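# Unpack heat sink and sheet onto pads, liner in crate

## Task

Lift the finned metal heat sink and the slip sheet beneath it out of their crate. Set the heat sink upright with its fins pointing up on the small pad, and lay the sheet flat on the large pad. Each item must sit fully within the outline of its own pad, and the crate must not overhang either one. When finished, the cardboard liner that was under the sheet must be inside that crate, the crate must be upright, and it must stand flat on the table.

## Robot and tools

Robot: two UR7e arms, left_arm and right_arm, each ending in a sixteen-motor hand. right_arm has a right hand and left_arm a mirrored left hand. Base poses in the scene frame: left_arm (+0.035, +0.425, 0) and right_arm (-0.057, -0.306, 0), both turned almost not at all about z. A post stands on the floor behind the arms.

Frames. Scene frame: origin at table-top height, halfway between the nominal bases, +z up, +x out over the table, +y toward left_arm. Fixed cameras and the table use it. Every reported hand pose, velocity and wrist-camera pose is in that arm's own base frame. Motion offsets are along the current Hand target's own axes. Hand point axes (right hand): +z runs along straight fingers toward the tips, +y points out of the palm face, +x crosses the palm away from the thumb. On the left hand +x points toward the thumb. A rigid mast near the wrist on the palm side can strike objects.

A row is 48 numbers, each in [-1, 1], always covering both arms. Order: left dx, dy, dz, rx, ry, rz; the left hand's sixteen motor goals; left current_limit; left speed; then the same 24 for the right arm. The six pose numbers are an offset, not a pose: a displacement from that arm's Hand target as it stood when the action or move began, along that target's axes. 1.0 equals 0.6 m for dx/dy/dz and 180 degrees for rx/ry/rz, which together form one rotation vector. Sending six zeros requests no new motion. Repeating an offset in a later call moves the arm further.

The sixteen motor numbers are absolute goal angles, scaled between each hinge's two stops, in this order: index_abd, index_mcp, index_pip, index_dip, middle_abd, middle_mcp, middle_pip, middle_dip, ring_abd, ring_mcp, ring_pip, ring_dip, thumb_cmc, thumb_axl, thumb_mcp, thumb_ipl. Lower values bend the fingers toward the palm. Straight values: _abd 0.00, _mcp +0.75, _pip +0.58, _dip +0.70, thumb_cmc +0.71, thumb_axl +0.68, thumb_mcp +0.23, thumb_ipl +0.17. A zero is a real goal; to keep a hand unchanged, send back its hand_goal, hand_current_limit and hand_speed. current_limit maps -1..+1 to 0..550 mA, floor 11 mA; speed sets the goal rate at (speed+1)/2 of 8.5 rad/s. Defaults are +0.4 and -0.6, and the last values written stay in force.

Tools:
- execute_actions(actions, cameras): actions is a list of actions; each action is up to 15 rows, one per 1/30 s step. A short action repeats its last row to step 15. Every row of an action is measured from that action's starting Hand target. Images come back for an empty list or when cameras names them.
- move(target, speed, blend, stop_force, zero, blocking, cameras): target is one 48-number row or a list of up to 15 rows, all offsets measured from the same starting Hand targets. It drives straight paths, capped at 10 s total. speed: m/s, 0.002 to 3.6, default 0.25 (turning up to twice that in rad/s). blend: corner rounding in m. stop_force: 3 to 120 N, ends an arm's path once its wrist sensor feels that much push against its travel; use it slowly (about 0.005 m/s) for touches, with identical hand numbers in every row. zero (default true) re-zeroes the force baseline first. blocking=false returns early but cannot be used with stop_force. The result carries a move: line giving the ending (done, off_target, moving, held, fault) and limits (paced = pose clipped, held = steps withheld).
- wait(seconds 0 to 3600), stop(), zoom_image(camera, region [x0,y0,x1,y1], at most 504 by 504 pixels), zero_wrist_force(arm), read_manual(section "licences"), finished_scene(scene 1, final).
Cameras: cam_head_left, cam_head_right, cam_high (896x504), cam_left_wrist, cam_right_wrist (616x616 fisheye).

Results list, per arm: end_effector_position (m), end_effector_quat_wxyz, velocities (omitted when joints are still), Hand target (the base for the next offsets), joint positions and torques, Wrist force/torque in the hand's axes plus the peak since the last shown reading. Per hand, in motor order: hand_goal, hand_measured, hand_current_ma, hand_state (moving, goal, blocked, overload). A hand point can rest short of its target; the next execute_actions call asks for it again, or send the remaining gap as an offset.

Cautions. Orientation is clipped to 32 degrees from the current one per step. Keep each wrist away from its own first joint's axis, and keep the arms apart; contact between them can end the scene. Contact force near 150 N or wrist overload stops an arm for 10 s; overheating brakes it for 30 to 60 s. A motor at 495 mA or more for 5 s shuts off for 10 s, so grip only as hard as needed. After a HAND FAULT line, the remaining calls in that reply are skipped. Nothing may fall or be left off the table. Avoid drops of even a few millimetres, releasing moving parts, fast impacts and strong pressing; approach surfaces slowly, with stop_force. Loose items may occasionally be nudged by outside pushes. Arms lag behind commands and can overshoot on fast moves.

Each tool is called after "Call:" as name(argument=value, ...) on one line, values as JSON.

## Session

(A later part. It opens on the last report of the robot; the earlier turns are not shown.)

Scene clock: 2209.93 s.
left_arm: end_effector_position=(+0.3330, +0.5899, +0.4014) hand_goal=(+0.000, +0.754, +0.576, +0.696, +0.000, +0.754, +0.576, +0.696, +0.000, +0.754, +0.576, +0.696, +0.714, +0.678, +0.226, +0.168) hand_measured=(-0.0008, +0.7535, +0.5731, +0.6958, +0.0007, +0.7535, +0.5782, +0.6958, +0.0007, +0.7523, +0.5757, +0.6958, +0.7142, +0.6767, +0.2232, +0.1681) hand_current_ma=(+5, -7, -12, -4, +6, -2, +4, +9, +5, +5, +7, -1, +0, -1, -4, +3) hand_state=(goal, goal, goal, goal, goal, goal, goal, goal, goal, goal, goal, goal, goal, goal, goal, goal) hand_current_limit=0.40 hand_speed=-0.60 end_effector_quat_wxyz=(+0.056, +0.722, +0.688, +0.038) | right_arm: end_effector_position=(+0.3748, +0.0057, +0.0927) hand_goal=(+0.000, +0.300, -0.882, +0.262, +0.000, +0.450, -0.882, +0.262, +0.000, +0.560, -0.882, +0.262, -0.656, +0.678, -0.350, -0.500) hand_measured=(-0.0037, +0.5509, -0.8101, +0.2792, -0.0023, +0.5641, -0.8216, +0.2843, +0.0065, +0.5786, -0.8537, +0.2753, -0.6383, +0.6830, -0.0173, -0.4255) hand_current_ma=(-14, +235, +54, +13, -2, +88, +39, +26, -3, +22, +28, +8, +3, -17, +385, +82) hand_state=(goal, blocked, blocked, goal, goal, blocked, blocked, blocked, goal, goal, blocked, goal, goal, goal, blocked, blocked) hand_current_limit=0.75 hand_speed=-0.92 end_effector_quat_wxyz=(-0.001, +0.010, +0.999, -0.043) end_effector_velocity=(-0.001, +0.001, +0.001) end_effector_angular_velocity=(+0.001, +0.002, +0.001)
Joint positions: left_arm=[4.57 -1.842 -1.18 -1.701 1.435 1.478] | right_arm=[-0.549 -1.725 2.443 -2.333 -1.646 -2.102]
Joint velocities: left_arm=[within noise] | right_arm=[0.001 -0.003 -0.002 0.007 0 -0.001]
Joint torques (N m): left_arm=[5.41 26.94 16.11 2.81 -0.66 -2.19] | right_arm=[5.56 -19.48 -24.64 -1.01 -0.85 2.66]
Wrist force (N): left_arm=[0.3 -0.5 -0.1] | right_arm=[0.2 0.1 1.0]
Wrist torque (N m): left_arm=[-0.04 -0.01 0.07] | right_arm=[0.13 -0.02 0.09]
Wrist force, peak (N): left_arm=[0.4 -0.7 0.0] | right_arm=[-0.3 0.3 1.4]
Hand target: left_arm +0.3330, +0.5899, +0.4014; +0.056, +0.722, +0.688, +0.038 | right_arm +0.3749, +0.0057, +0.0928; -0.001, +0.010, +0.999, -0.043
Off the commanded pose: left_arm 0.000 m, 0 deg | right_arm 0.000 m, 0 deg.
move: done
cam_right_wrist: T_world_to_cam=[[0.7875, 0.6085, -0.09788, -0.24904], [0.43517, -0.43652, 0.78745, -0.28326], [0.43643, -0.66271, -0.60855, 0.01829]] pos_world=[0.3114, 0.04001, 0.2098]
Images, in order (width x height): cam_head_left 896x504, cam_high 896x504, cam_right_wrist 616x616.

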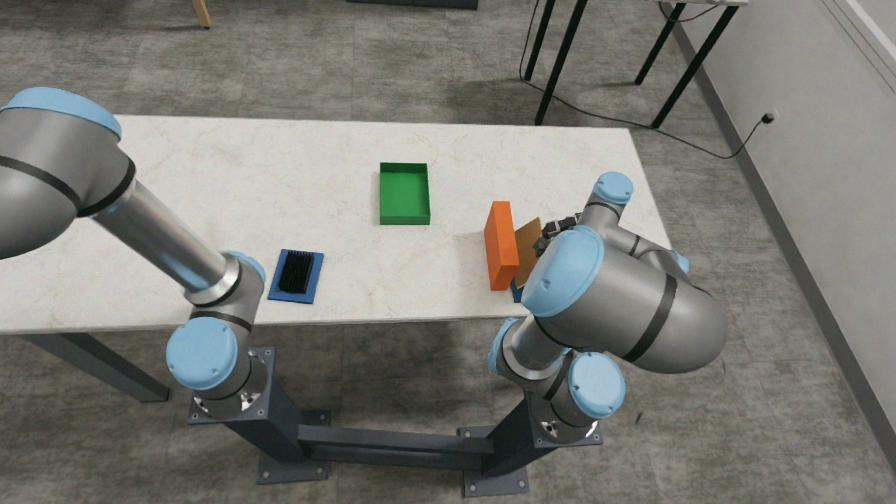

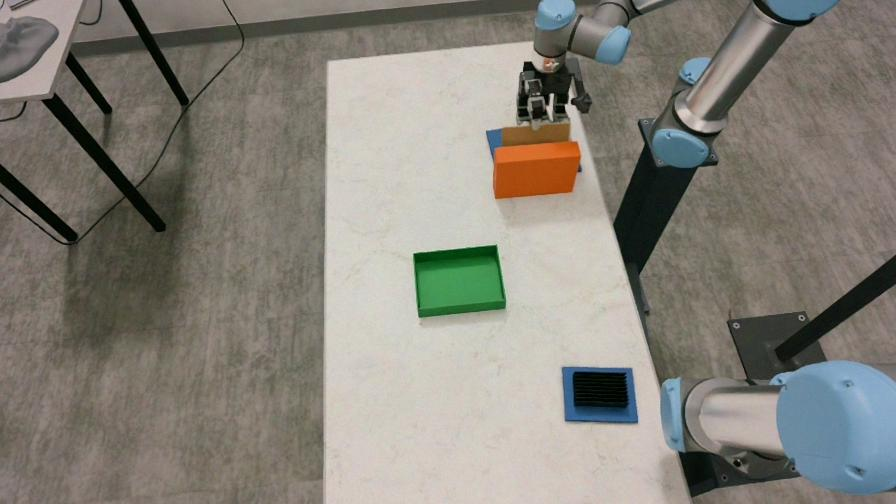

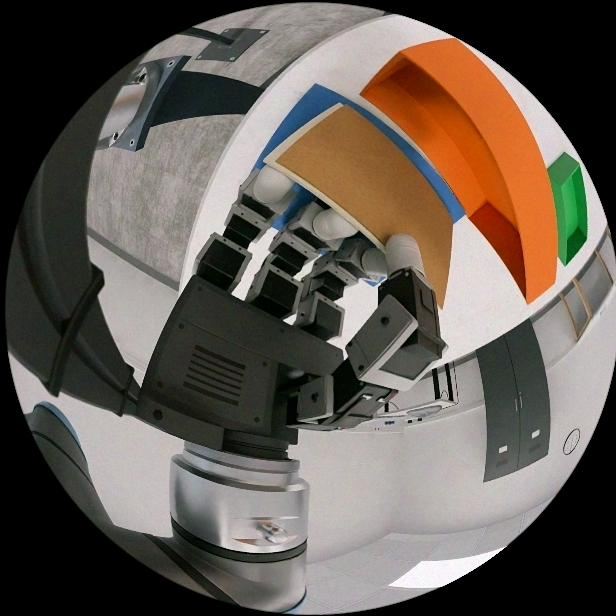

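Call:
move(target=[0,0,0,0,0,0,0,0.754,0.576,0.696,0,0.754,0.576,0.696,0,0.754,0.576,0.696,0.714,0.678,0.226,0.168,0.4,-0.6, 0,0.0009,0.0100,0,0,0,0,0.3,-0.883,0.261,0,0.45,-0.883,0.261,0,0.56,-0.883,0.261,-0.657,0.677,-0.35,-0.5,0.75,-0.92], speed=0.01, cameras=["cam_right_wrist"])

Call:
zoom_image(camera="cam_right_wrist", region=[180, 80, 520, 420])

Scene clock: 2215.27 s.
left_arm: end_effector_position=(+0.3330, +0.5899, +0.4014) hand_goal=(+0.000, +0.754, +0.576, +0.696, +0.000, +0.754, +0.576, +0.696, +0.000, +0.754, +0.576, +0.696, +0.714, +0.678, +0.226, +0.168) hand_measured=(-0.0008, +0.7523, +0.5731, +0.6958, -0.0008, +0.7535, +0.5770, +0.6958, +0.0007, +0.7535, +0.5757, +0.6971, +0.7142, +0.6767, +0.2232, +0.1681) hand_current_ma=(+8, +1, -13, -6, +10, -1, +3, +10, +3, +8, +2, +4, +5, -1, -5, +10) hand_state=(goal, goal, goal, goal, goal, goal, goal, goal, goal, goal, goal, goal, goal, goal, goal, goal) hand_current_limit=0.40 hand_speed=-0.60 end_effector_quat_wxyz=(+0.056, +0.722, +0.688, +0.038) | right_arm: end_effector_position=(+0.3749, +0.0057, +0.0867) hand_goal=(+0.000, +0.300, -0.882, +0.262, +0.000, +0.450, -0.882, +0.262, +0.000, +0.560, -0.882, +0.262, -0.656, +0.678, -0.350, -0.500) hand_measured=(-0.0037, +0.5521, -0.8101, +0.2792, -0.0023, +0.5641, -0.8216, +0.2843, +0.0080, +0.5786, -0.8537, +0.2753, -0.6383, +0.6830, -0.0173, -0.4255) hand_current_ma=(-2, +235, +59, +6, -15, +86, +36, +33, +10, +16, +26, -3, +0, -11, +384, +85) hand_state=(goal, blocked, blocked, goal, goal, blocked, blocked, blocked, goal, goal, blocked, goal, goal, goal, blocked, blocked) hand_current_limit=0.75 hand_speed=-0.92 end_effector_quat_wxyz=(-0.001, +0.010, +0.999, -0.043)
Joint positions: left_arm=[4.57 -1.842 -1.18 -1.701 1.435 1.478] | right_arm=[-0.549 -1.71 2.452 -2.356 -1.646 -2.102]
Joint torques (N m): left_arm=[6.37 27.12 16.98 2.59 -0.7 -2.24] | right_arm=[6.26 -18.76 -18.79 -0.41 -1.31 2.57]
Wrist force (N): left_arm=[0.3 -0.5 -0.1] | right_arm=[0.2 0.1 0.9]
Wrist torque (N m): left_arm=[-0.03 0.00 0.08] | right_arm=[0.14 -0.01 0.08]
Wrist force, peak (N): left_arm=[0.4 -0.7 -0.1] | right_arm=[0.0 0.3 1.3]
Hand target: left_arm +0.3330, +0.5899, +0.4014; +0.056, +0.722, +0.688, +0.038 | right_arm +0.3749, +0.0057, +0.0868; -0.001, +0.010, +0.999, -0.043
Off the commanded pose: left_arm 0.000 m, 0 deg | right_arm 0.000 m, 0 deg.
move: done
cam_right_wrist: T_world_to_cam=[[0.7875, 0.60849, -0.09786, -0.24963], [0.43508, -0.43642, 0.78755, -0.27853], [0.43651, -0.66278, -0.60842, 0.01459]] pos_world=[0.3114, 0.04001, 0.2038]

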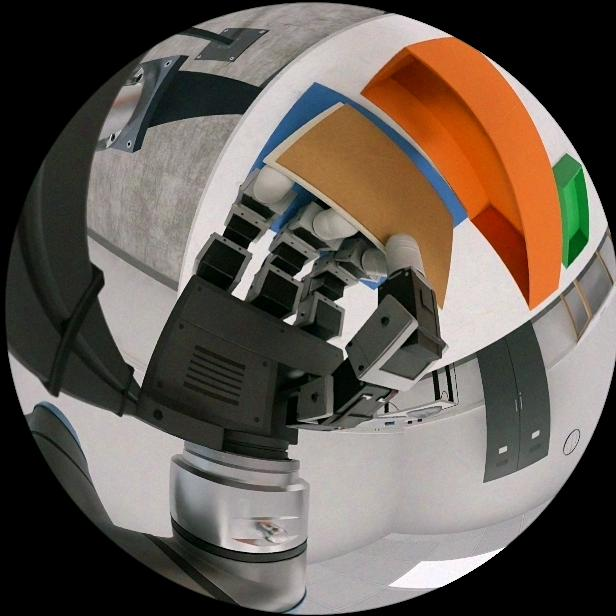

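Scaled by 1.482 from the camera's image (finer frame: 880x880).

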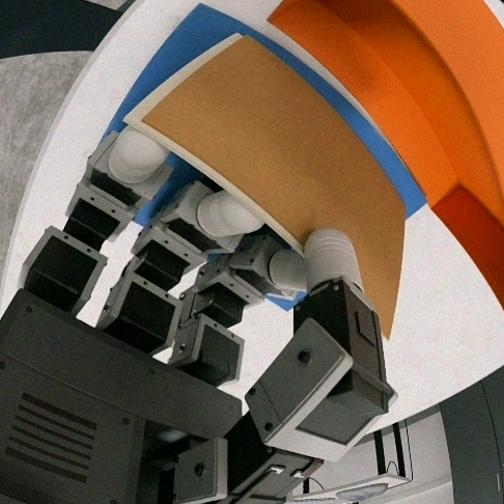

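Call:
move(target=[0,0,0,0,0,0,0,0.754,0.576,0.696,0,0.754,0.576,0.696,0,0.754,0.576,0.696,0.714,0.678,0.226,0.168,0.4,-0.6, 0,0.0007,0.0083,0,0,0,0,0.3,-0.883,0.261,0,0.45,-0.883,0.261,0,0.56,-0.883,0.261,-0.657,0.677,-0.35,-0.5,0.75,-0.92], speed=0.01, cameras=["cam_right_wrist"])

Call:
zoom_image(camera="cam_right_wrist", region=[180, 80, 520, 420])

Scene clock: 2219.73 s.
left_arm: end_effector_position=(+0.3330, +0.5899, +0.4014) hand_goal=(+0.000, +0.754, +0.576, +0.696, +0.000, +0.754, +0.576, +0.696, +0.000, +0.754, +0.576, +0.696, +0.714, +0.678, +0.226, +0.168) hand_measured=(-0.0008, +0.7535, +0.5744, +0.6958, +0.0007, +0.7523, +0.5782, +0.6958, +0.0007, +0.7535, +0.5757, +0.6971, +0.7142, +0.6777, +0.2242, +0.1672) hand_current_ma=(+9, +2, -10, -7, +6, +3, +8, +13, +2, +2, +1, +10, +4, +0, -12, +11) hand_state=(goal, goal, goal, goal, goal, goal, goal, goal, goal, goal, goal, goal, goal, goal, goal, goal) hand_current_limit=0.40 hand_speed=-0.60 end_effector_quat_wxyz=(+0.056, +0.722, +0.688, +0.038) | right_arm: end_effector_position=(+0.3749, +0.0057, +0.0817) hand_goal=(+0.000, +0.300, -0.882, +0.262, +0.000, +0.450, -0.882, +0.262, +0.000, +0.560, -0.882, +0.262, -0.656, +0.678, -0.350, -0.500) hand_measured=(-0.0037, +0.5521, -0.8101, +0.2804, -0.0023, +0.5641, -0.8229, +0.2843, +0.0080, +0.5786, -0.8537, +0.2753, -0.6383, +0.6820, -0.0192, -0.4255) hand_current_ma=(-9, +225, +47, +0, -17, +92, +50, +31, +0, +14, +24, +6, +10, -7, +392, +88) hand_state=(goal, blocked, blocked, goal, goal, blocked, blocked, blocked, goal, goal, blocked, goal, goal, goal, blocked, blocked) hand_current_limit=0.75 hand_speed=-0.92 end_effector_quat_wxyz=(-0.001, +0.010, +0.999, -0.043)
Joint positions: left_arm=[4.57 -1.842 -1.18 -1.701 1.435 1.478] | right_arm=[-0.549 -1.697 2.459 -2.376 -1.646 -2.102]
Joint torques (N m): left_arm=[5.52 27.25 17.04 2.58 -0.6 -2.19] | right_arm=[-1.37 -18.45 -17.36 -0.43 -0.56 1.03]
Wrist force (N): left_arm=[0.3 -0.5 -0.1] | right_arm=[0.0 0.2 0.6]
Wrist torque (N m): left_arm=[-0.04 -0.02 0.08] | right_arm=[0.17 0.01 0.07]
Wrist force, peak (N): left_arm=[0.5 -0.6 -0.2] | right_arm=[0.0 0.3 1.3]
Hand target: left_arm +0.3330, +0.5899, +0.4014; +0.056, +0.722, +0.688, +0.038 | right_arm +0.3749, +0.0057, +0.0818; -0.001, +0.010, +0.999, -0.043
Off the commanded pose: left_arm 0.000 m, 0 deg | right_arm 0.000 m, 0 deg.
move: done
cam_right_wrist: T_world_to_cam=[[0.7875, 0.60849, -0.09786, -0.25012], [0.43508, -0.43642, 0.78755, -0.2746], [0.43651, -0.66278, -0.60842, 0.01155]] pos_world=[0.3114, 0.04001, 0.19881]

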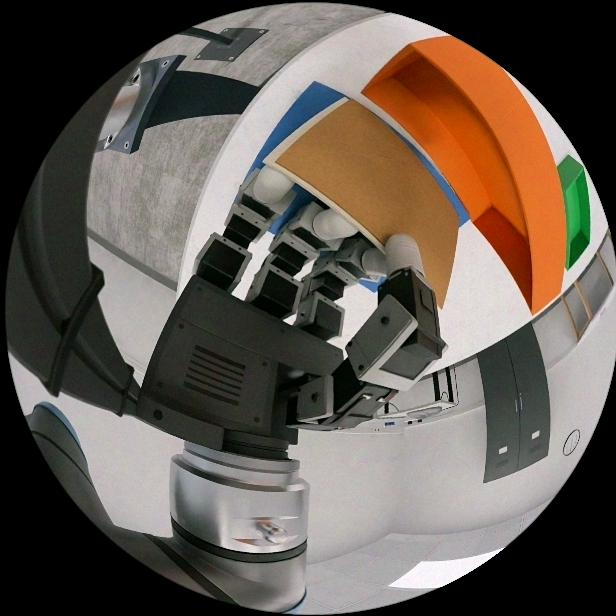

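Scaled by 1.482 from the camera's image (finer frame: 880x880).

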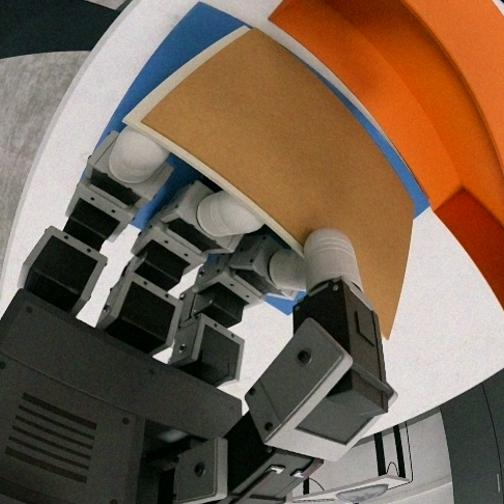

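Call:
move(target=[[0,0,0,0,0,0,0,0.754,0.576,0.696,0,0.754,0.576,0.696,0,0.754,0.576,0.696,0.714,0.678,0.226,0.168,0.4,-0.6, 0,0,0,0,0,0,0,0.48,-0.85,0.27,0,0.52,-0.85,0.27,0,0.56,-0.883,0.261,-0.657,0.677,-0.12,-0.43,0.75,-0.96],[0,0,0,0,0,0,0,0.754,0.576,0.696,0,0.754,0.576,0.696,0,0.754,0.576,0.696,0.714,0.678,0.226,0.168,0.4,-0.6, 0,0,0,0,0,0,0,0.52,-0.85,0.27,0,0.53,-0.85,0.27,0,0.56,-0.883,0.261,-0.657,0.677,0.0,-0.45,0.75,-0.96],[0,0,0,0,0,0,0,0.754,0.576,0.696,0,0.754,0.576,0.696,0,0.754,0.576,0.696,0.714,0.678,0.226,0.168,0.4,-0.6, 0,0,0,0,0,0,0,0.52,-0.85,0.27,0,0.53,-0.85,0.27,0,0.56,-0.883,0.261,-0.657,0.677,0.112,-0.589,0.75,-0.96]], speed=0.01, cameras=["cam_right_wrist","cam_head_left"])

Call:
zoom_image(camera="cam_right_wrist", region=[180, 80, 520, 420])

Scene clock: 2240.50 s.
left_arm: end_effector_position=(+0.3330, +0.5899, +0.4014) hand_goal=(+0.000, +0.754, +0.576, +0.696, +0.000, +0.754, +0.576, +0.696, +0.000, +0.754, +0.576, +0.696, +0.714, +0.678, +0.226, +0.168) hand_measured=(+0.0007, +0.7523, +0.5744, +0.6971, -0.0008, +0.7535, +0.5770, +0.6958, -0.0008, +0.7523, +0.5757, +0.6971, +0.7142, +0.6767, +0.2222, +0.1681) hand_current_ma=(+0, -6, -12, -8, +10, +3, +14, +5, +6, +2, +3, +0, +3, +0, -4, +13) hand_state=(goal, goal, goal, goal, goal, goal, goal, goal, goal, goal, goal, goal, goal, goal, goal, goal) hand_current_limit=0.40 hand_speed=-0.60 end_effector_quat_wxyz=(+0.056, +0.722, +0.688, +0.038) | right_arm: end_effector_position=(+0.3749, +0.0057, +0.0818) hand_goal=(+0.000, +0.520, -0.850, +0.270, +0.000, +0.530, -0.850, +0.270, +0.000, +0.560, -0.882, +0.262, -0.656, +0.678, +0.112, -0.588) hand_measured=(-0.0037, +0.5593, -0.7985, +0.2741, -0.0023, +0.5665, -0.8139, +0.2843, +0.0065, +0.5786, -0.8537, +0.2753, -0.6383, +0.6820, -0.0351, -0.3988) hand_current_ma=(-3, +26, +47, -1, -3, +19, +15, +19, +2, +21, +26, -10, +2, -11, +117, +116) hand_state=(goal, blocked, blocked, goal, goal, blocked, blocked, goal, goal, goal, blocked, goal, goal, goal, moving, moving) hand_current_limit=0.75 hand_speed=-0.96 end_effector_quat_wxyz=(-0.001, +0.010, +0.999, -0.043)
Joint positions: left_arm=[4.57 -1.842 -1.18 -1.701 1.435 1.478] | right_arm=[-0.549 -1.697 2.459 -2.376 -1.646 -2.102]
Joint torques (N m): left_arm=[6.17 26.12 16.42 2.47 -0.63 -2.25] | right_arm=[-5.58 -20.74 -25.69 -0.57 0.85 -2.24]
Wrist force (N): left_arm=[0.3 -0.6 -0.2] | right_arm=[-0.4 0.6 0.5]
Wrist torque (N m): left_arm=[-0.04 -0.01 0.08] | right_arm=[0.22 0.06 0.04]
Wrist force, peak (N): left_arm=[0.3 -0.7 -0.4] | right_arm=[-0.3 0.5 1.1]
Hand target: left_arm +0.3330, +0.5899, +0.4014; +0.056, +0.722, +0.688, +0.038 | right_arm +0.3749, +0.0057, +0.0818; -0.001, +0.010, +0.999, -0.043
Off the commanded pose: left_arm 0.000 m, 0 deg | right_arm 0.000 m, 0 deg.
move: done
cam_right_wrist: T_world_to_cam=[[0.7875, 0.60847, -0.09797, -0.25009], [0.43517, -0.4364, 0.78752, -0.27469], [0.43643, -0.66281, -0.60845, 0.01164]] pos_world=[0.3114, 0.04001, 0.19891]
Images, in order (width x height): cam_head_left 896x504, cam_right_wrist 616x616.

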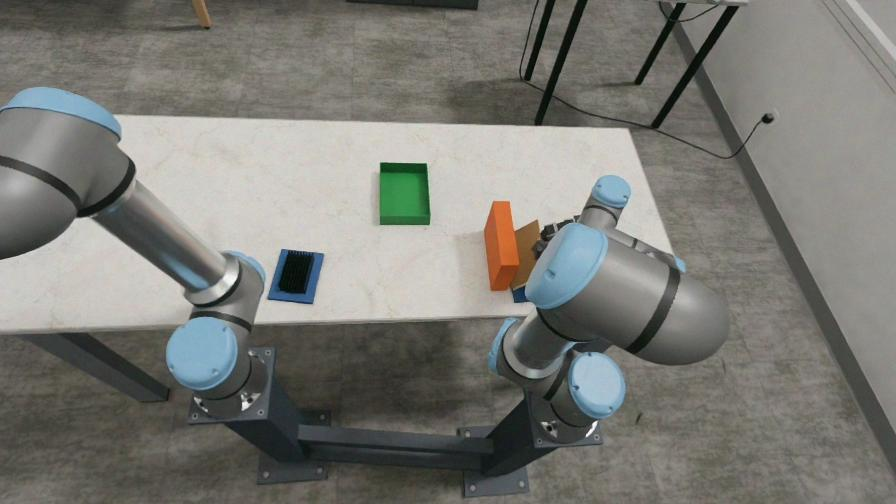

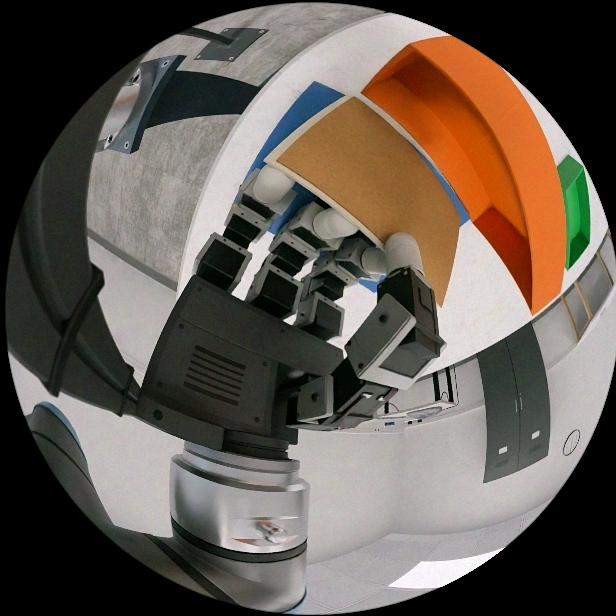

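Scaled by 1.482 from the camera's image (finer frame: 880x880).

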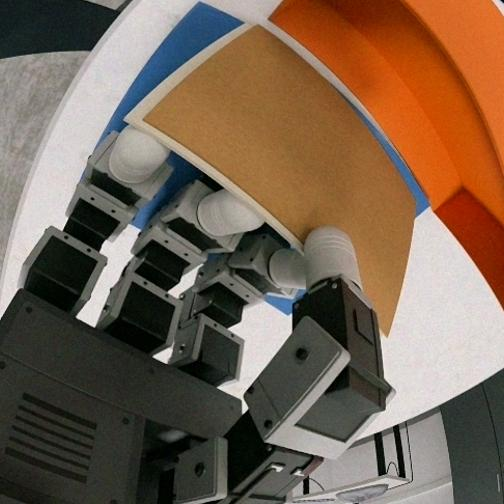

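Call:
wait(seconds=2, cameras=["cam_right_wrist"])

Call:
zoom_image(camera="cam_right_wrist", region=[180, 80, 520, 420])

Scene clock: 2247.13 s.
left_arm: end_effector_position=(+0.3330, +0.5899, +0.4014) hand_goal=(+0.000, +0.754, +0.576, +0.696, +0.000, +0.754, +0.576, +0.696, +0.000, +0.754, +0.576, +0.696, +0.714, +0.678, +0.226, +0.168) hand_measured=(-0.0008, +0.7535, +0.5744, +0.6971, -0.0008, +0.7523, +0.5770, +0.6971, +0.0007, +0.7523, +0.5757, +0.6958, +0.7142, +0.6777, +0.2232, +0.1681) hand_current_ma=(+4, -3, -9, -6, +4, -1, +4, +7, +3, +1, +5, +5, +2, +3, -4, +8) hand_state=(goal, goal, goal, goal, goal, goal, goal, goal, goal, goal, goal, goal, goal, goal, goal, goal) hand_current_limit=0.40 hand_speed=-0.60 end_effector_quat_wxyz=(+0.056, +0.722, +0.688, +0.038) | right_arm: end_effector_position=(+0.3749, +0.0057, +0.0818) hand_goal=(+0.000, +0.520, -0.850, +0.270, +0.000, +0.530, -0.850, +0.270, +0.000, +0.560, -0.882, +0.262, -0.656, +0.678, +0.112, -0.588) hand_measured=(-0.0037, +0.5605, -0.8268, +0.2792, -0.0023, +0.5665, -0.8293, +0.2792, +0.0080, +0.5786, -0.8537, +0.2753, -0.6396, +0.6830, +0.0708, -0.5751) hand_current_ma=(-16, +31, +34, +0, -16, +25, -5, +6, -2, +26, +32, +2, +4, -7, -44, +17) hand_state=(goal, blocked, blocked, goal, goal, blocked, blocked, goal, goal, goal, blocked, goal, goal, goal, blocked, goal) hand_current_limit=0.75 hand_speed=-0.96 end_effector_quat_wxyz=(-0.001, +0.010, +0.999, -0.043)
Joint positions: left_arm=[4.57 -1.842 -1.18 -1.701 1.435 1.478] | right_arm=[-0.549 -1.697 2.459 -2.376 -1.646 -2.102]
Joint torques (N m): left_arm=[6.14 27.05 17.04 2.51 -0.77 -2.24] | right_arm=[-5.86 -19.05 -22.95 -0.27 0.85 -2.15]
Wrist force (N): left_arm=[0.3 -0.5 -0.2] | right_arm=[-0.1 0.0 0.9]
Wrist torque (N m): left_arm=[-0.03 -0.01 0.07] | right_arm=[0.12 0.01 0.06]
Wrist force, peak (N): left_arm=[0.4 -0.7 0.1] | right_arm=[0.1 0.5 1.2]
Hand target: left_arm +0.3330, +0.5899, +0.4014; +0.056, +0.722, +0.688, +0.038 | right_arm +0.3749, +0.0057, +0.0818; -0.001, +0.010, +0.999, -0.043
Off the commanded pose: left_arm 0.000 m, 0 deg | right_arm 0.000 m, 0 deg.
wait: 2.00 s; at rest from the start
cam_right_wrist: T_world_to_cam=[[0.7875, 0.60847, -0.09797, -0.25009], [0.43517, -0.4364, 0.78752, -0.27469], [0.43643, -0.66281, -0.60845, 0.01164]] pos_world=[0.3114, 0.04001, 0.19891]

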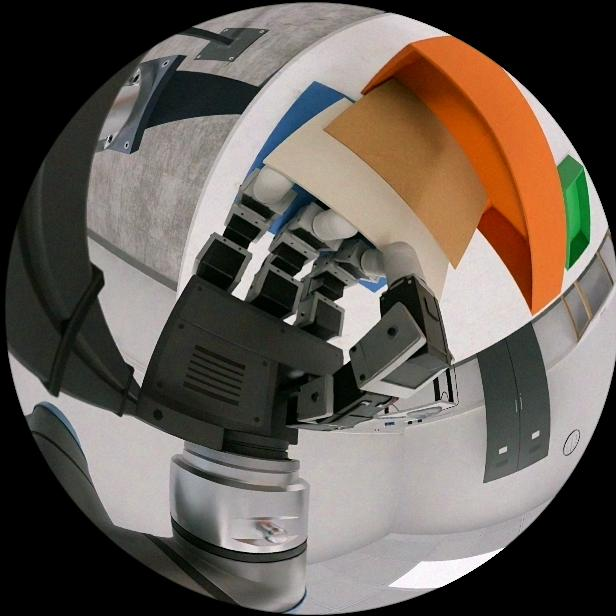

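Scaled by 1.482 from the camera's image (finer frame: 880x880).

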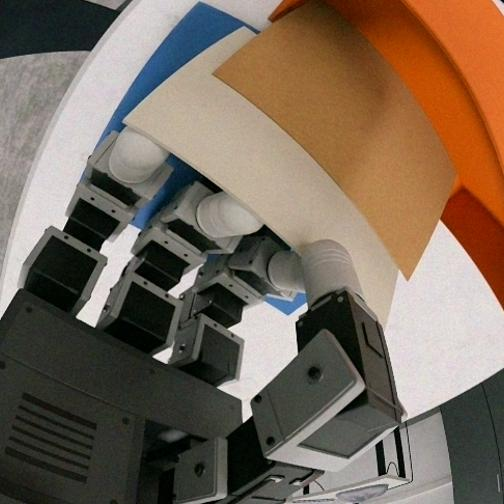

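Call:
move(target=[[0,0,0,0,0,0,0,0.754,0.576,0.696,0,0.754,0.576,0.696,0,0.754,0.576,0.696,0.714,0.678,0.226,0.168,0.4,-0.6, 0,0,0,0,0,0,0,0.46,-0.883,0.261,0,0.5,-0.883,0.261,0,0.56,-0.883,0.261,-0.657,0.677,0.0,-0.49,0.75,-0.92],[0,0,0,0,0,0,0,0.754,0.576,0.696,0,0.754,0.576,0.696,0,0.754,0.576,0.696,0.714,0.678,0.226,0.168,0.4,-0.6, 0,0,0,0,0,0,0,0.3,-0.883,0.261,0,0.45,-0.883,0.261,0,0.56,-0.883,0.261,-0.657,0.677,-0.35,-0.5,0.75,-0.92]], speed=0.01, cameras=["cam_right_wrist","cam_head_left","cam_high"])

Call:
zoom_image(camera="cam_right_wrist", region=[180, 80, 520, 420])

Call:
zoom_image(camera="cam_head_left", region=[470, 180, 590, 320])

Scene clock: 2337.63 s.
left_arm: end_effector_position=(+0.3330, +0.5899, +0.4014) hand_goal=(+0.000, +0.754, +0.576, +0.696, +0.000, +0.754, +0.576, +0.696, +0.000, +0.754, +0.576, +0.696, +0.714, +0.678, +0.226, +0.168) hand_measured=(+0.0007, +0.7523, +0.5731, +0.6958, -0.0008, +0.7535, +0.5770, +0.6958, -0.0008, +0.7511, +0.5757, +0.6958, +0.7142, +0.6767, +0.2232, +0.1672) hand_current_ma=(+5, -4, -12, -10, +5, +3, +4, +9, +7, +6, +5, +3, +1, -6, -5, +3) hand_state=(goal, goal, goal, goal, goal, goal, goal, goal, goal, goal, goal, goal, goal, goal, goal, goal) hand_current_limit=0.40 hand_speed=-0.60 end_effector_quat_wxyz=(+0.056, +0.722, +0.688, +0.038) | right_arm: end_effector_position=(+0.3749, +0.0057, +0.0818) hand_goal=(+0.000, +0.300, -0.882, +0.262, +0.000, +0.450, -0.882, +0.262, +0.000, +0.560, -0.882, +0.262, -0.656, +0.678, -0.350, -0.500) hand_measured=(-0.0037, +0.5304, -0.8293, +0.2792, -0.0023, +0.5436, -0.8293, +0.2792, +0.0065, +0.5786, -0.8537, +0.2753, -0.6383, +0.6820, +0.0283, -0.5036) hand_current_ma=(-13, +185, +34, +4, -13, +72, +37, +21, +6, +21, +35, +14, +8, -11, +150, +2) hand_state=(goal, moving, blocked, goal, goal, blocked, blocked, goal, goal, goal, blocked, goal, goal, goal, moving, goal) hand_current_limit=0.75 hand_speed=-0.92 end_effector_quat_wxyz=(-0.001, +0.010, +0.999, -0.043)
Joint positions: left_arm=[4.57 -1.842 -1.18 -1.701 1.435 1.478] | right_arm=[-0.549 -1.697 2.459 -2.376 -1.646 -2.102]
Joint torques (N m): left_arm=[4.81 26.54 16.38 2.46 -0.61 -2.2] | right_arm=[-5.18 -18.04 -22.26 -0.3 0.72 -2.28]
Wrist force (N): left_arm=[0.2 -0.4 -0.1] | right_arm=[-0.3 -0.1 0.3]
Wrist torque (N m): left_arm=[-0.02 0.00 0.07] | right_arm=[0.16 0.04 0.05]
Wrist force, peak (N): left_arm=[0.5 -0.7 -0.1] | right_arm=[-0.6 0.3 0.9]
Hand target: left_arm +0.3330, +0.5899, +0.4014; +0.056, +0.722, +0.688, +0.038 | right_arm +0.3749, +0.0057, +0.0818; -0.001, +0.010, +0.999, -0.043
Off the commanded pose: left_arm 0.000 m, 0 deg | right_arm 0.000 m, 0 deg.
move: done
cam_right_wrist: T_world_to_cam=[[0.7875, 0.60847, -0.09797, -0.25009], [0.43517, -0.4364, 0.78752, -0.27469], [0.43643, -0.66281, -0.60845, 0.01164]] pos_world=[0.3114, 0.04001, 0.19891]
Images, in order (width x height): cam_head_left 896x504, cam_high 896x504, cam_right_wrist 616x616.

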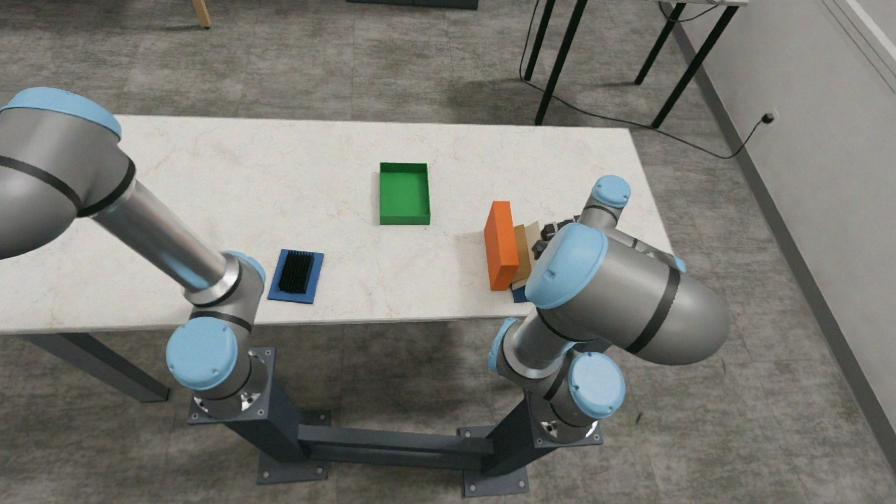

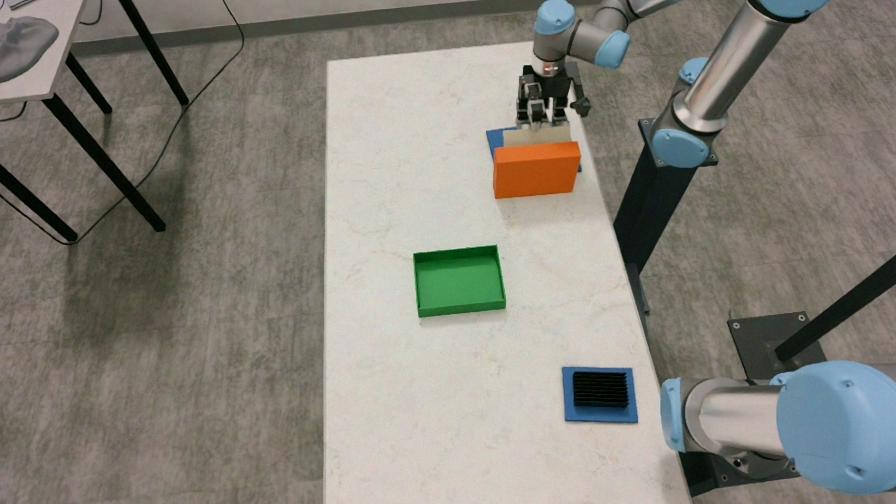

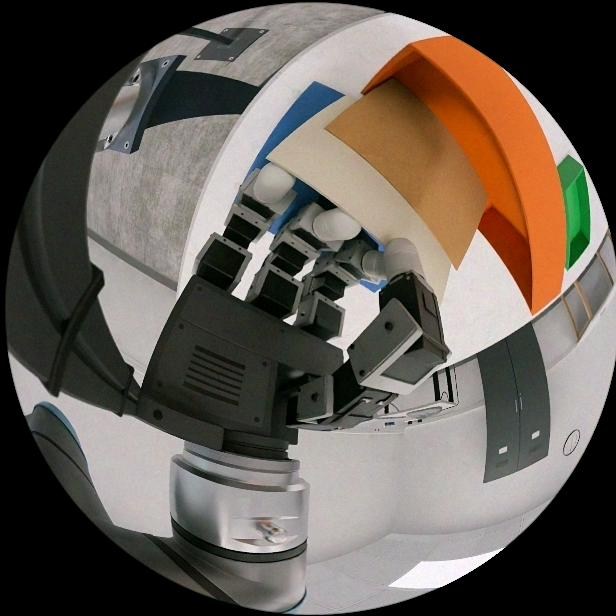

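Scaled by 1.482 from the camera's image (finer frame: 880x880).

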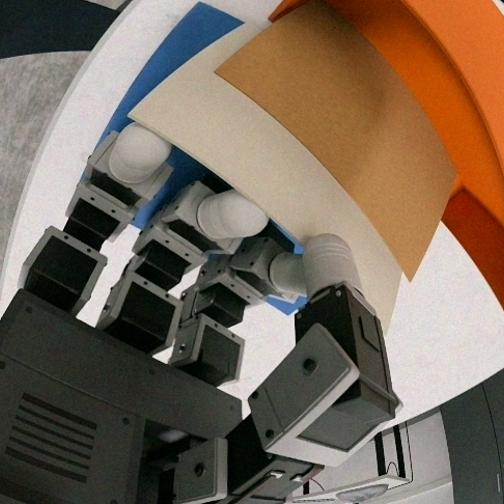

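Scaled by 3.600 from the camera's image (finer frame: 1280x720).

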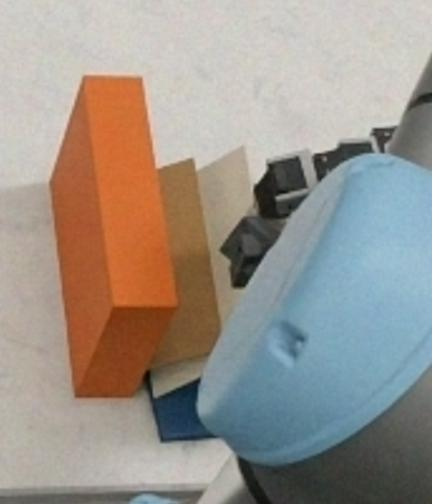

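Call:
wait(seconds=2, cameras=["cam_right_wrist"])

Call:
zoom_image(camera="cam_right_wrist", region=[180, 80, 520, 420])

Scene clock: 2346.10 s.
left_arm: end_effector_position=(+0.3330, +0.5899, +0.4014) hand_goal=(+0.000, +0.754, +0.576, +0.696, +0.000, +0.754, +0.576, +0.696, +0.000, +0.754, +0.576, +0.696, +0.714, +0.678, +0.226, +0.168) hand_measured=(-0.0008, +0.7535, +0.5731, +0.6958, +0.0007, +0.7535, +0.5770, +0.6958, +0.0007, +0.7523, +0.5757, +0.6971, +0.7142, +0.6767, +0.2242, +0.1672) hand_current_ma=(+1, -5, -11, -8, +4, +2, +9, +6, +4, +2, +5, +6, +1, +3, -5, +10) hand_state=(goal, goal, goal, goal, goal, goal, goal, goal, goal, goal, goal, goal, goal, goal, goal, goal) hand_current_limit=0.40 hand_speed=-0.60 end_effector_quat_wxyz=(+0.056, +0.722, +0.688, +0.038) | right_arm: end_effector_position=(+0.3749, +0.0057, +0.0818) hand_goal=(+0.000, +0.300, -0.882, +0.262, +0.000, +0.450, -0.882, +0.262, +0.000, +0.560, -0.882, +0.262, -0.656, +0.678, -0.350, -0.500) hand_measured=(-0.0037, +0.5280, -0.8037, +0.2792, -0.0023, +0.5436, -0.8101, +0.2792, +0.0080, +0.5786, -0.8537, +0.2753, -0.6383, +0.6820, -0.0044, -0.4531) hand_current_ma=(-13, +225, +67, +19, +4, +68, +50, +18, -1, +11, +32, +7, +3, +0, +415, +50) hand_state=(goal, blocked, blocked, goal, goal, blocked, blocked, goal, goal, goal, blocked, goal, goal, goal, blocked, blocked) hand_current_limit=0.75 hand_speed=-0.92 end_effector_quat_wxyz=(-0.001, +0.010, +0.999, -0.043)
Joint positions: left_arm=[4.57 -1.842 -1.18 -1.701 1.435 1.478] | right_arm=[-0.549 -1.697 2.459 -2.376 -1.646 -2.102]
Joint torques (N m): left_arm=[5.62 27.62 16.72 2.32 -0.72 -2.33] | right_arm=[-5.37 -18.15 -20.43 -0.44 0.65 -2.21]
Wrist force (N): left_arm=[0.3 -0.5 -0.2] | right_arm=[0.0 0.0 0.5]
Wrist torque (N m): left_arm=[-0.04 -0.01 0.08] | right_arm=[0.14 0.00 0.08]
Wrist force, peak (N): left_arm=[0.5 -0.6 -0.2] | right_arm=[-0.8 0.0 0.4]
Hand target: left_arm +0.3330, +0.5899, +0.4014; +0.056, +0.722, +0.688, +0.038 | right_arm +0.3749, +0.0057, +0.0818; -0.001, +0.010, +0.999, -0.043
Off the commanded pose: left_arm 0.000 m, 0 deg | right_arm 0.000 m, 0 deg.
wait: 2.00 s; at rest from the start
cam_right_wrist: T_world_to_cam=[[0.7875, 0.60847, -0.09797, -0.25009], [0.43517, -0.4364, 0.78752, -0.27469], [0.43643, -0.66281, -0.60845, 0.01164]] pos_world=[0.3114, 0.04001, 0.19891]

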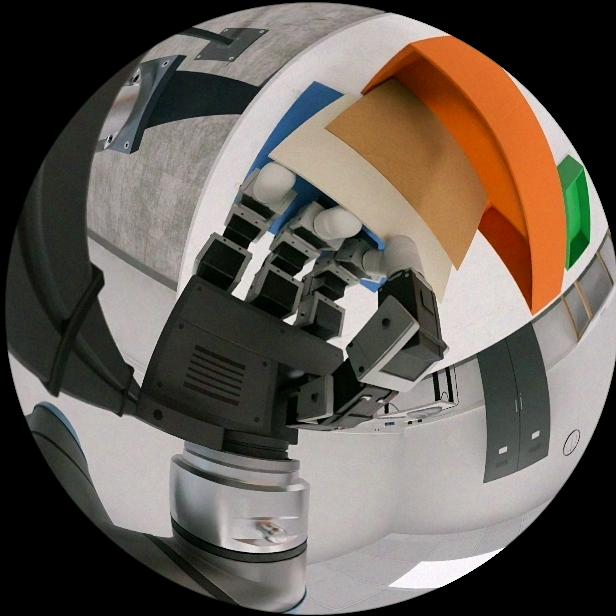

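Scaled by 1.482 from the camera's image (finer frame: 880x880).

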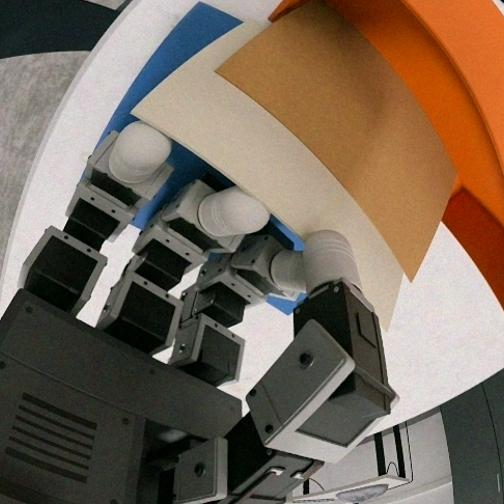

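Call:
move(target=[0,0,0,0,0,0,0,0.754,0.576,0.696,0,0.754,0.576,0.696,0,0.754,0.576,0.696,0.714,0.678,0.226,0.168,0.4,-0.6, -0.0367,0.0055,-0.0339,0,0,0,0,0.3,-0.883,0.261,0,0.45,-0.883,0.261,0,0.56,-0.883,0.261,-0.657,0.677,-0.35,-0.5,0.75,-0.92], speed=0.015, cameras=["cam_right_wrist","cam_head_left"])

Call:
zoom_image(camera="cam_right_wrist", region=[180, 80, 520, 420])

Call:
zoom_image(camera="cam_head_left", region=[470, 180, 590, 320])

Scene clock: 2360.63 s.
left_arm: end_effector_position=(+0.3330, +0.5899, +0.4014) hand_goal=(+0.000, +0.754, +0.576, +0.696, +0.000, +0.754, +0.576, +0.696, +0.000, +0.754, +0.576, +0.696, +0.714, +0.678, +0.226, +0.168) hand_measured=(+0.0007, +0.7523, +0.5731, +0.6971, +0.0007, +0.7535, +0.5782, +0.6958, +0.0007, +0.7523, +0.5757, +0.6958, +0.7142, +0.6777, +0.2232, +0.1672) hand_current_ma=(-2, -3, -14, -6, +11, +1, +5, +4, +3, +9, +6, +4, +6, +3, -9, +10) hand_state=(goal, goal, goal, goal, goal, goal, goal, goal, goal, goal, goal, goal, goal, goal, goal, goal) hand_current_limit=0.40 hand_speed=-0.60 end_effector_quat_wxyz=(+0.056, +0.722, +0.688, +0.038) | right_arm: end_effector_position=(+0.3971, +0.0103, +0.1018) hand_goal=(+0.000, +0.300, -0.882, +0.262, +0.000, +0.450, -0.882, +0.262, +0.000, +0.560, -0.882, +0.262, -0.656, +0.678, -0.350, -0.500) hand_measured=(-0.0037, +0.5280, -0.8011, +0.2817, -0.0023, +0.5436, -0.8101, +0.2792, +0.0065, +0.5786, -0.8537, +0.2753, -0.6383, +0.6820, -0.0143, -0.4293) hand_current_ma=(-5, +219, +62, +15, -10, +71, +55, +19, -9, +11, +35, -3, +11, -3, +389, +73) hand_state=(goal, blocked, blocked, goal, goal, blocked, blocked, goal, goal, goal, blocked, goal, goal, goal, blocked, blocked) hand_current_limit=0.75 hand_speed=-0.92 end_effector_quat_wxyz=(-0.001, +0.010, +0.999, -0.043)
Joint positions: left_arm=[4.57 -1.842 -1.18 -1.701 1.435 1.478] | right_arm=[-0.505 -1.685 2.379 -2.305 -1.648 -2.058]
Joint torques (N m): left_arm=[5.56 26.92 15.93 2.2 -0.59 -2.2] | right_arm=[-6.18 -13.09 -8.43 -4.75 -1.27 0.2]
Wrist force (N): left_arm=[0.5 -0.4 0.0] | right_arm=[-0.1 0.2 0.8]
Wrist torque (N m): left_arm=[-0.04 -0.04 0.09] | right_arm=[0.16 0.02 -0.02]
Wrist force, peak (N): left_arm=[0.4 -0.6 -0.4] | right_arm=[-0.2 0.6 1.0]
Hand target: left_arm +0.3330, +0.5899, +0.4014; +0.056, +0.722, +0.688, +0.038 | right_arm +0.3970, +0.0103, +0.1018; -0.001, +0.010, +0.999, -0.043
Off the commanded pose: left_arm 0.000 m, 0 deg | right_arm 0.000 m, 0 deg.
move: done
cam_right_wrist: T_world_to_cam=[[0.78756, 0.60841, -0.09798, -0.26847], [0.43518, -0.43651, 0.78745, -0.29812], [0.43632, -0.6628, -0.60854, 0.01735]] pos_world=[0.3336, 0.04471, 0.21901]
Images, in order (width x height): cam_head_left 896x504, cam_right_wrist 616x616.

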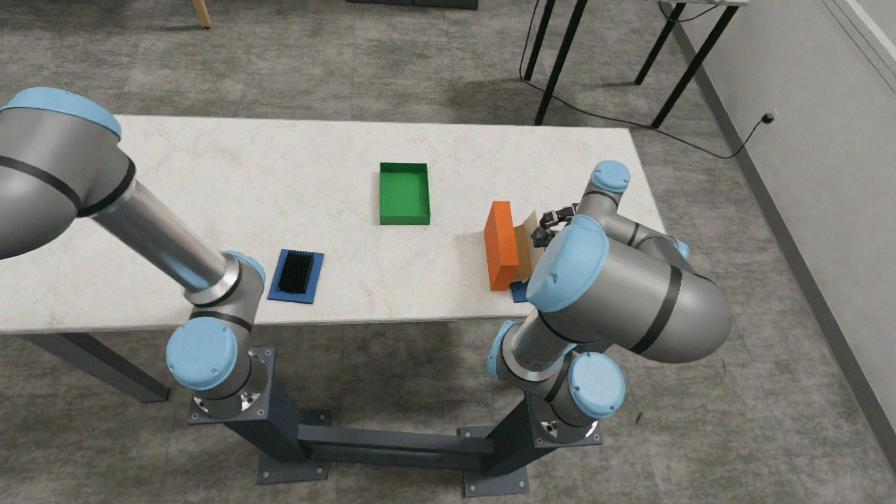

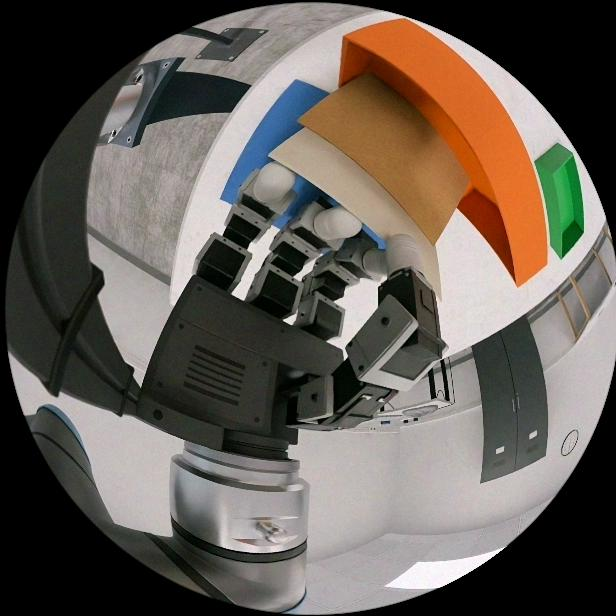

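Scaled by 1.482 from the camera's image (finer frame: 880x880).

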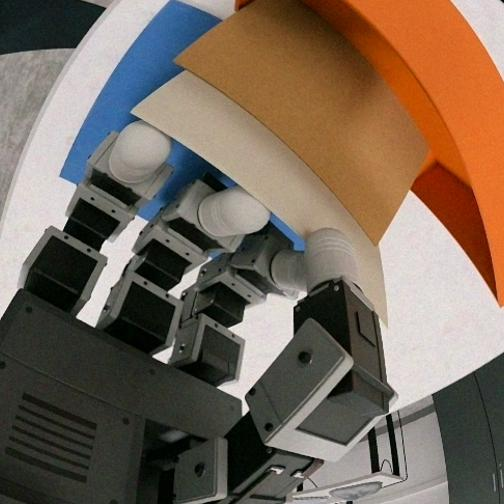

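Scaled by 3.600 from the camera's image (finer frame: 1280x720).

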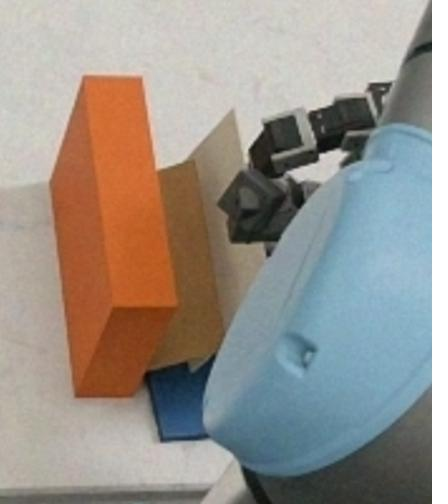

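Call:
move(target=[0,0,0,0,0,0,0,0.754,0.576,0.696,0,0.754,0.576,0.696,0,0.754,0.576,0.696,0.714,0.678,0.226,0.168,0.4,-0.6, 0,0.013,-0.043,0,0,0,0,0.3,-0.883,0.261,0,0.45,-0.883,0.261,0,0.56,-0.883,0.261,-0.657,0.677,-0.35,-0.5,0.75,-0.92], speed=0.015, cameras=["cam_right_wrist","cam_head_left"])

Call:
zoom_image(camera="cam_right_wrist", region=[180, 80, 520, 420])

Call:
zoom_image(camera="cam_head_left", region=[470, 180, 590, 320])

Scene clock: 2368.73 s.
left_arm: end_effector_position=(+0.3330, +0.5899, +0.4014) hand_goal=(+0.000, +0.754, +0.576, +0.696, +0.000, +0.754, +0.576, +0.696, +0.000, +0.754, +0.576, +0.696, +0.714, +0.678, +0.226, +0.168) hand_measured=(+0.0007, +0.7535, +0.5718, +0.6958, -0.0008, +0.7547, +0.5782, +0.6958, -0.0008, +0.7535, +0.5770, +0.6958, +0.7154, +0.6767, +0.2232, +0.1672) hand_current_ma=(+5, -4, -8, -8, +7, +0, +9, +8, +3, +10, +6, +10, +3, -1, -5, +7) hand_state=(goal, goal, goal, goal, goal, goal, goal, goal, goal, goal, goal, goal, goal, goal, goal, goal) hand_current_limit=0.40 hand_speed=-0.60 end_effector_quat_wxyz=(+0.056, +0.722, +0.688, +0.038) | right_arm: end_effector_position=(+0.3972, +0.0204, +0.1269) hand_goal=(+0.000, +0.300, -0.882, +0.262, +0.000, +0.450, -0.882, +0.262, +0.000, +0.560, -0.882, +0.262, -0.656, +0.678, -0.350, -0.500) hand_measured=(-0.0037, +0.5280, -0.8011, +0.2830, -0.0008, +0.5436, -0.8101, +0.2792, +0.0065, +0.5786, -0.8550, +0.2753, -0.6383, +0.6830, -0.0153, -0.4283) hand_current_ma=(-8, +223, +58, +12, -12, +74, +48, +17, +2, +12, +27, +4, +2, -1, +396, +78) hand_state=(goal, blocked, blocked, blocked, goal, blocked, blocked, goal, goal, goal, blocked, goal, goal, goal, blocked, blocked) hand_current_limit=0.75 hand_speed=-0.92 end_effector_quat_wxyz=(-0.001, +0.010, +0.999, -0.043) end_effector_velocity=(+0.002, -0.001, +0.000) end_effector_angular_velocity=(-0.003, -0.006, -0.001)
Joint positions: left_arm=[4.57 -1.842 -1.18 -1.701 1.435 1.478] | right_arm=[-0.48 -1.739 2.342 -2.212 -1.649 -2.032]
Joint velocities: left_arm=[within noise] | right_arm=[-0.001 0.002 -0.001 -0.007 0 0]
Joint torques (N m): left_arm=[5.17 26.55 16.13 2.18 -0.65 -2.23] | right_arm=[-5.31 -5.92 -13.01 -5.01 -1.42 1.25]
Wrist force (N): left_arm=[0.3 -0.5 -0.1] | right_arm=[-0.1 0.2 1.0]
Wrist torque (N m): left_arm=[-0.05 -0.01 0.08] | right_arm=[0.13 0.02 -0.01]
Wrist force, peak (N): left_arm=[0.4 -0.7 0.0] | right_arm=[-0.3 0.2 1.1]
Hand target: left_arm +0.3330, +0.5899, +0.4014; +0.056, +0.722, +0.688, +0.038 | right_arm +0.3972, +0.0203, +0.1268; -0.001, +0.010, +0.999, -0.043
Off the commanded pose: left_arm 0.000 m, 0 deg | right_arm 0.000 m, 0 deg.
move: done
cam_right_wrist: T_world_to_cam=[[0.7875, 0.60849, -0.09786, -0.27227], [0.43508, -0.43642, 0.78755, -0.3136], [0.43651, -0.66278, -0.60842, 0.03907]] pos_world=[0.3338, 0.05471, 0.2441]
Images, in order (width x height): cam_head_left 896x504, cam_right_wrist 616x616.

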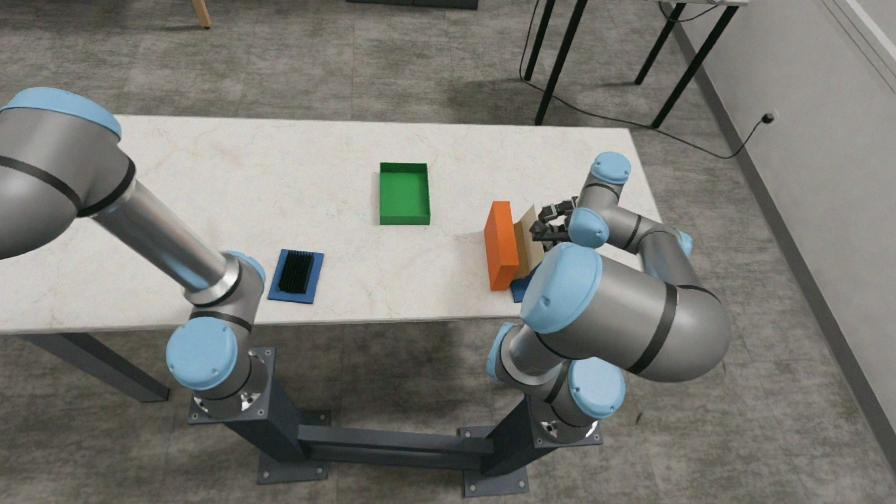

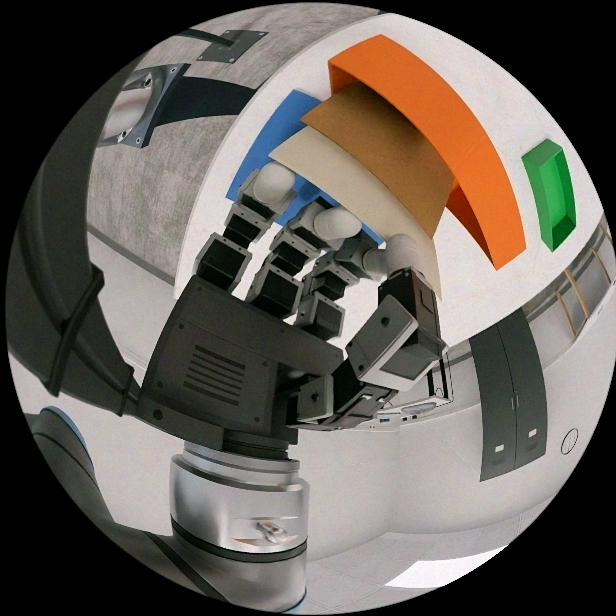

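Scaled by 1.482 from the camera's image (finer frame: 880x880).

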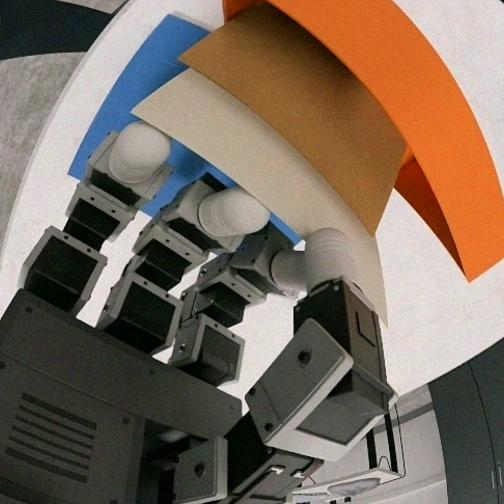

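Scaled by 3.600 from the camera's image (finer frame: 1280x720).

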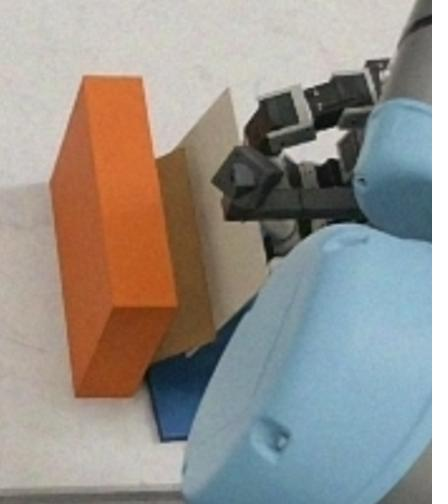

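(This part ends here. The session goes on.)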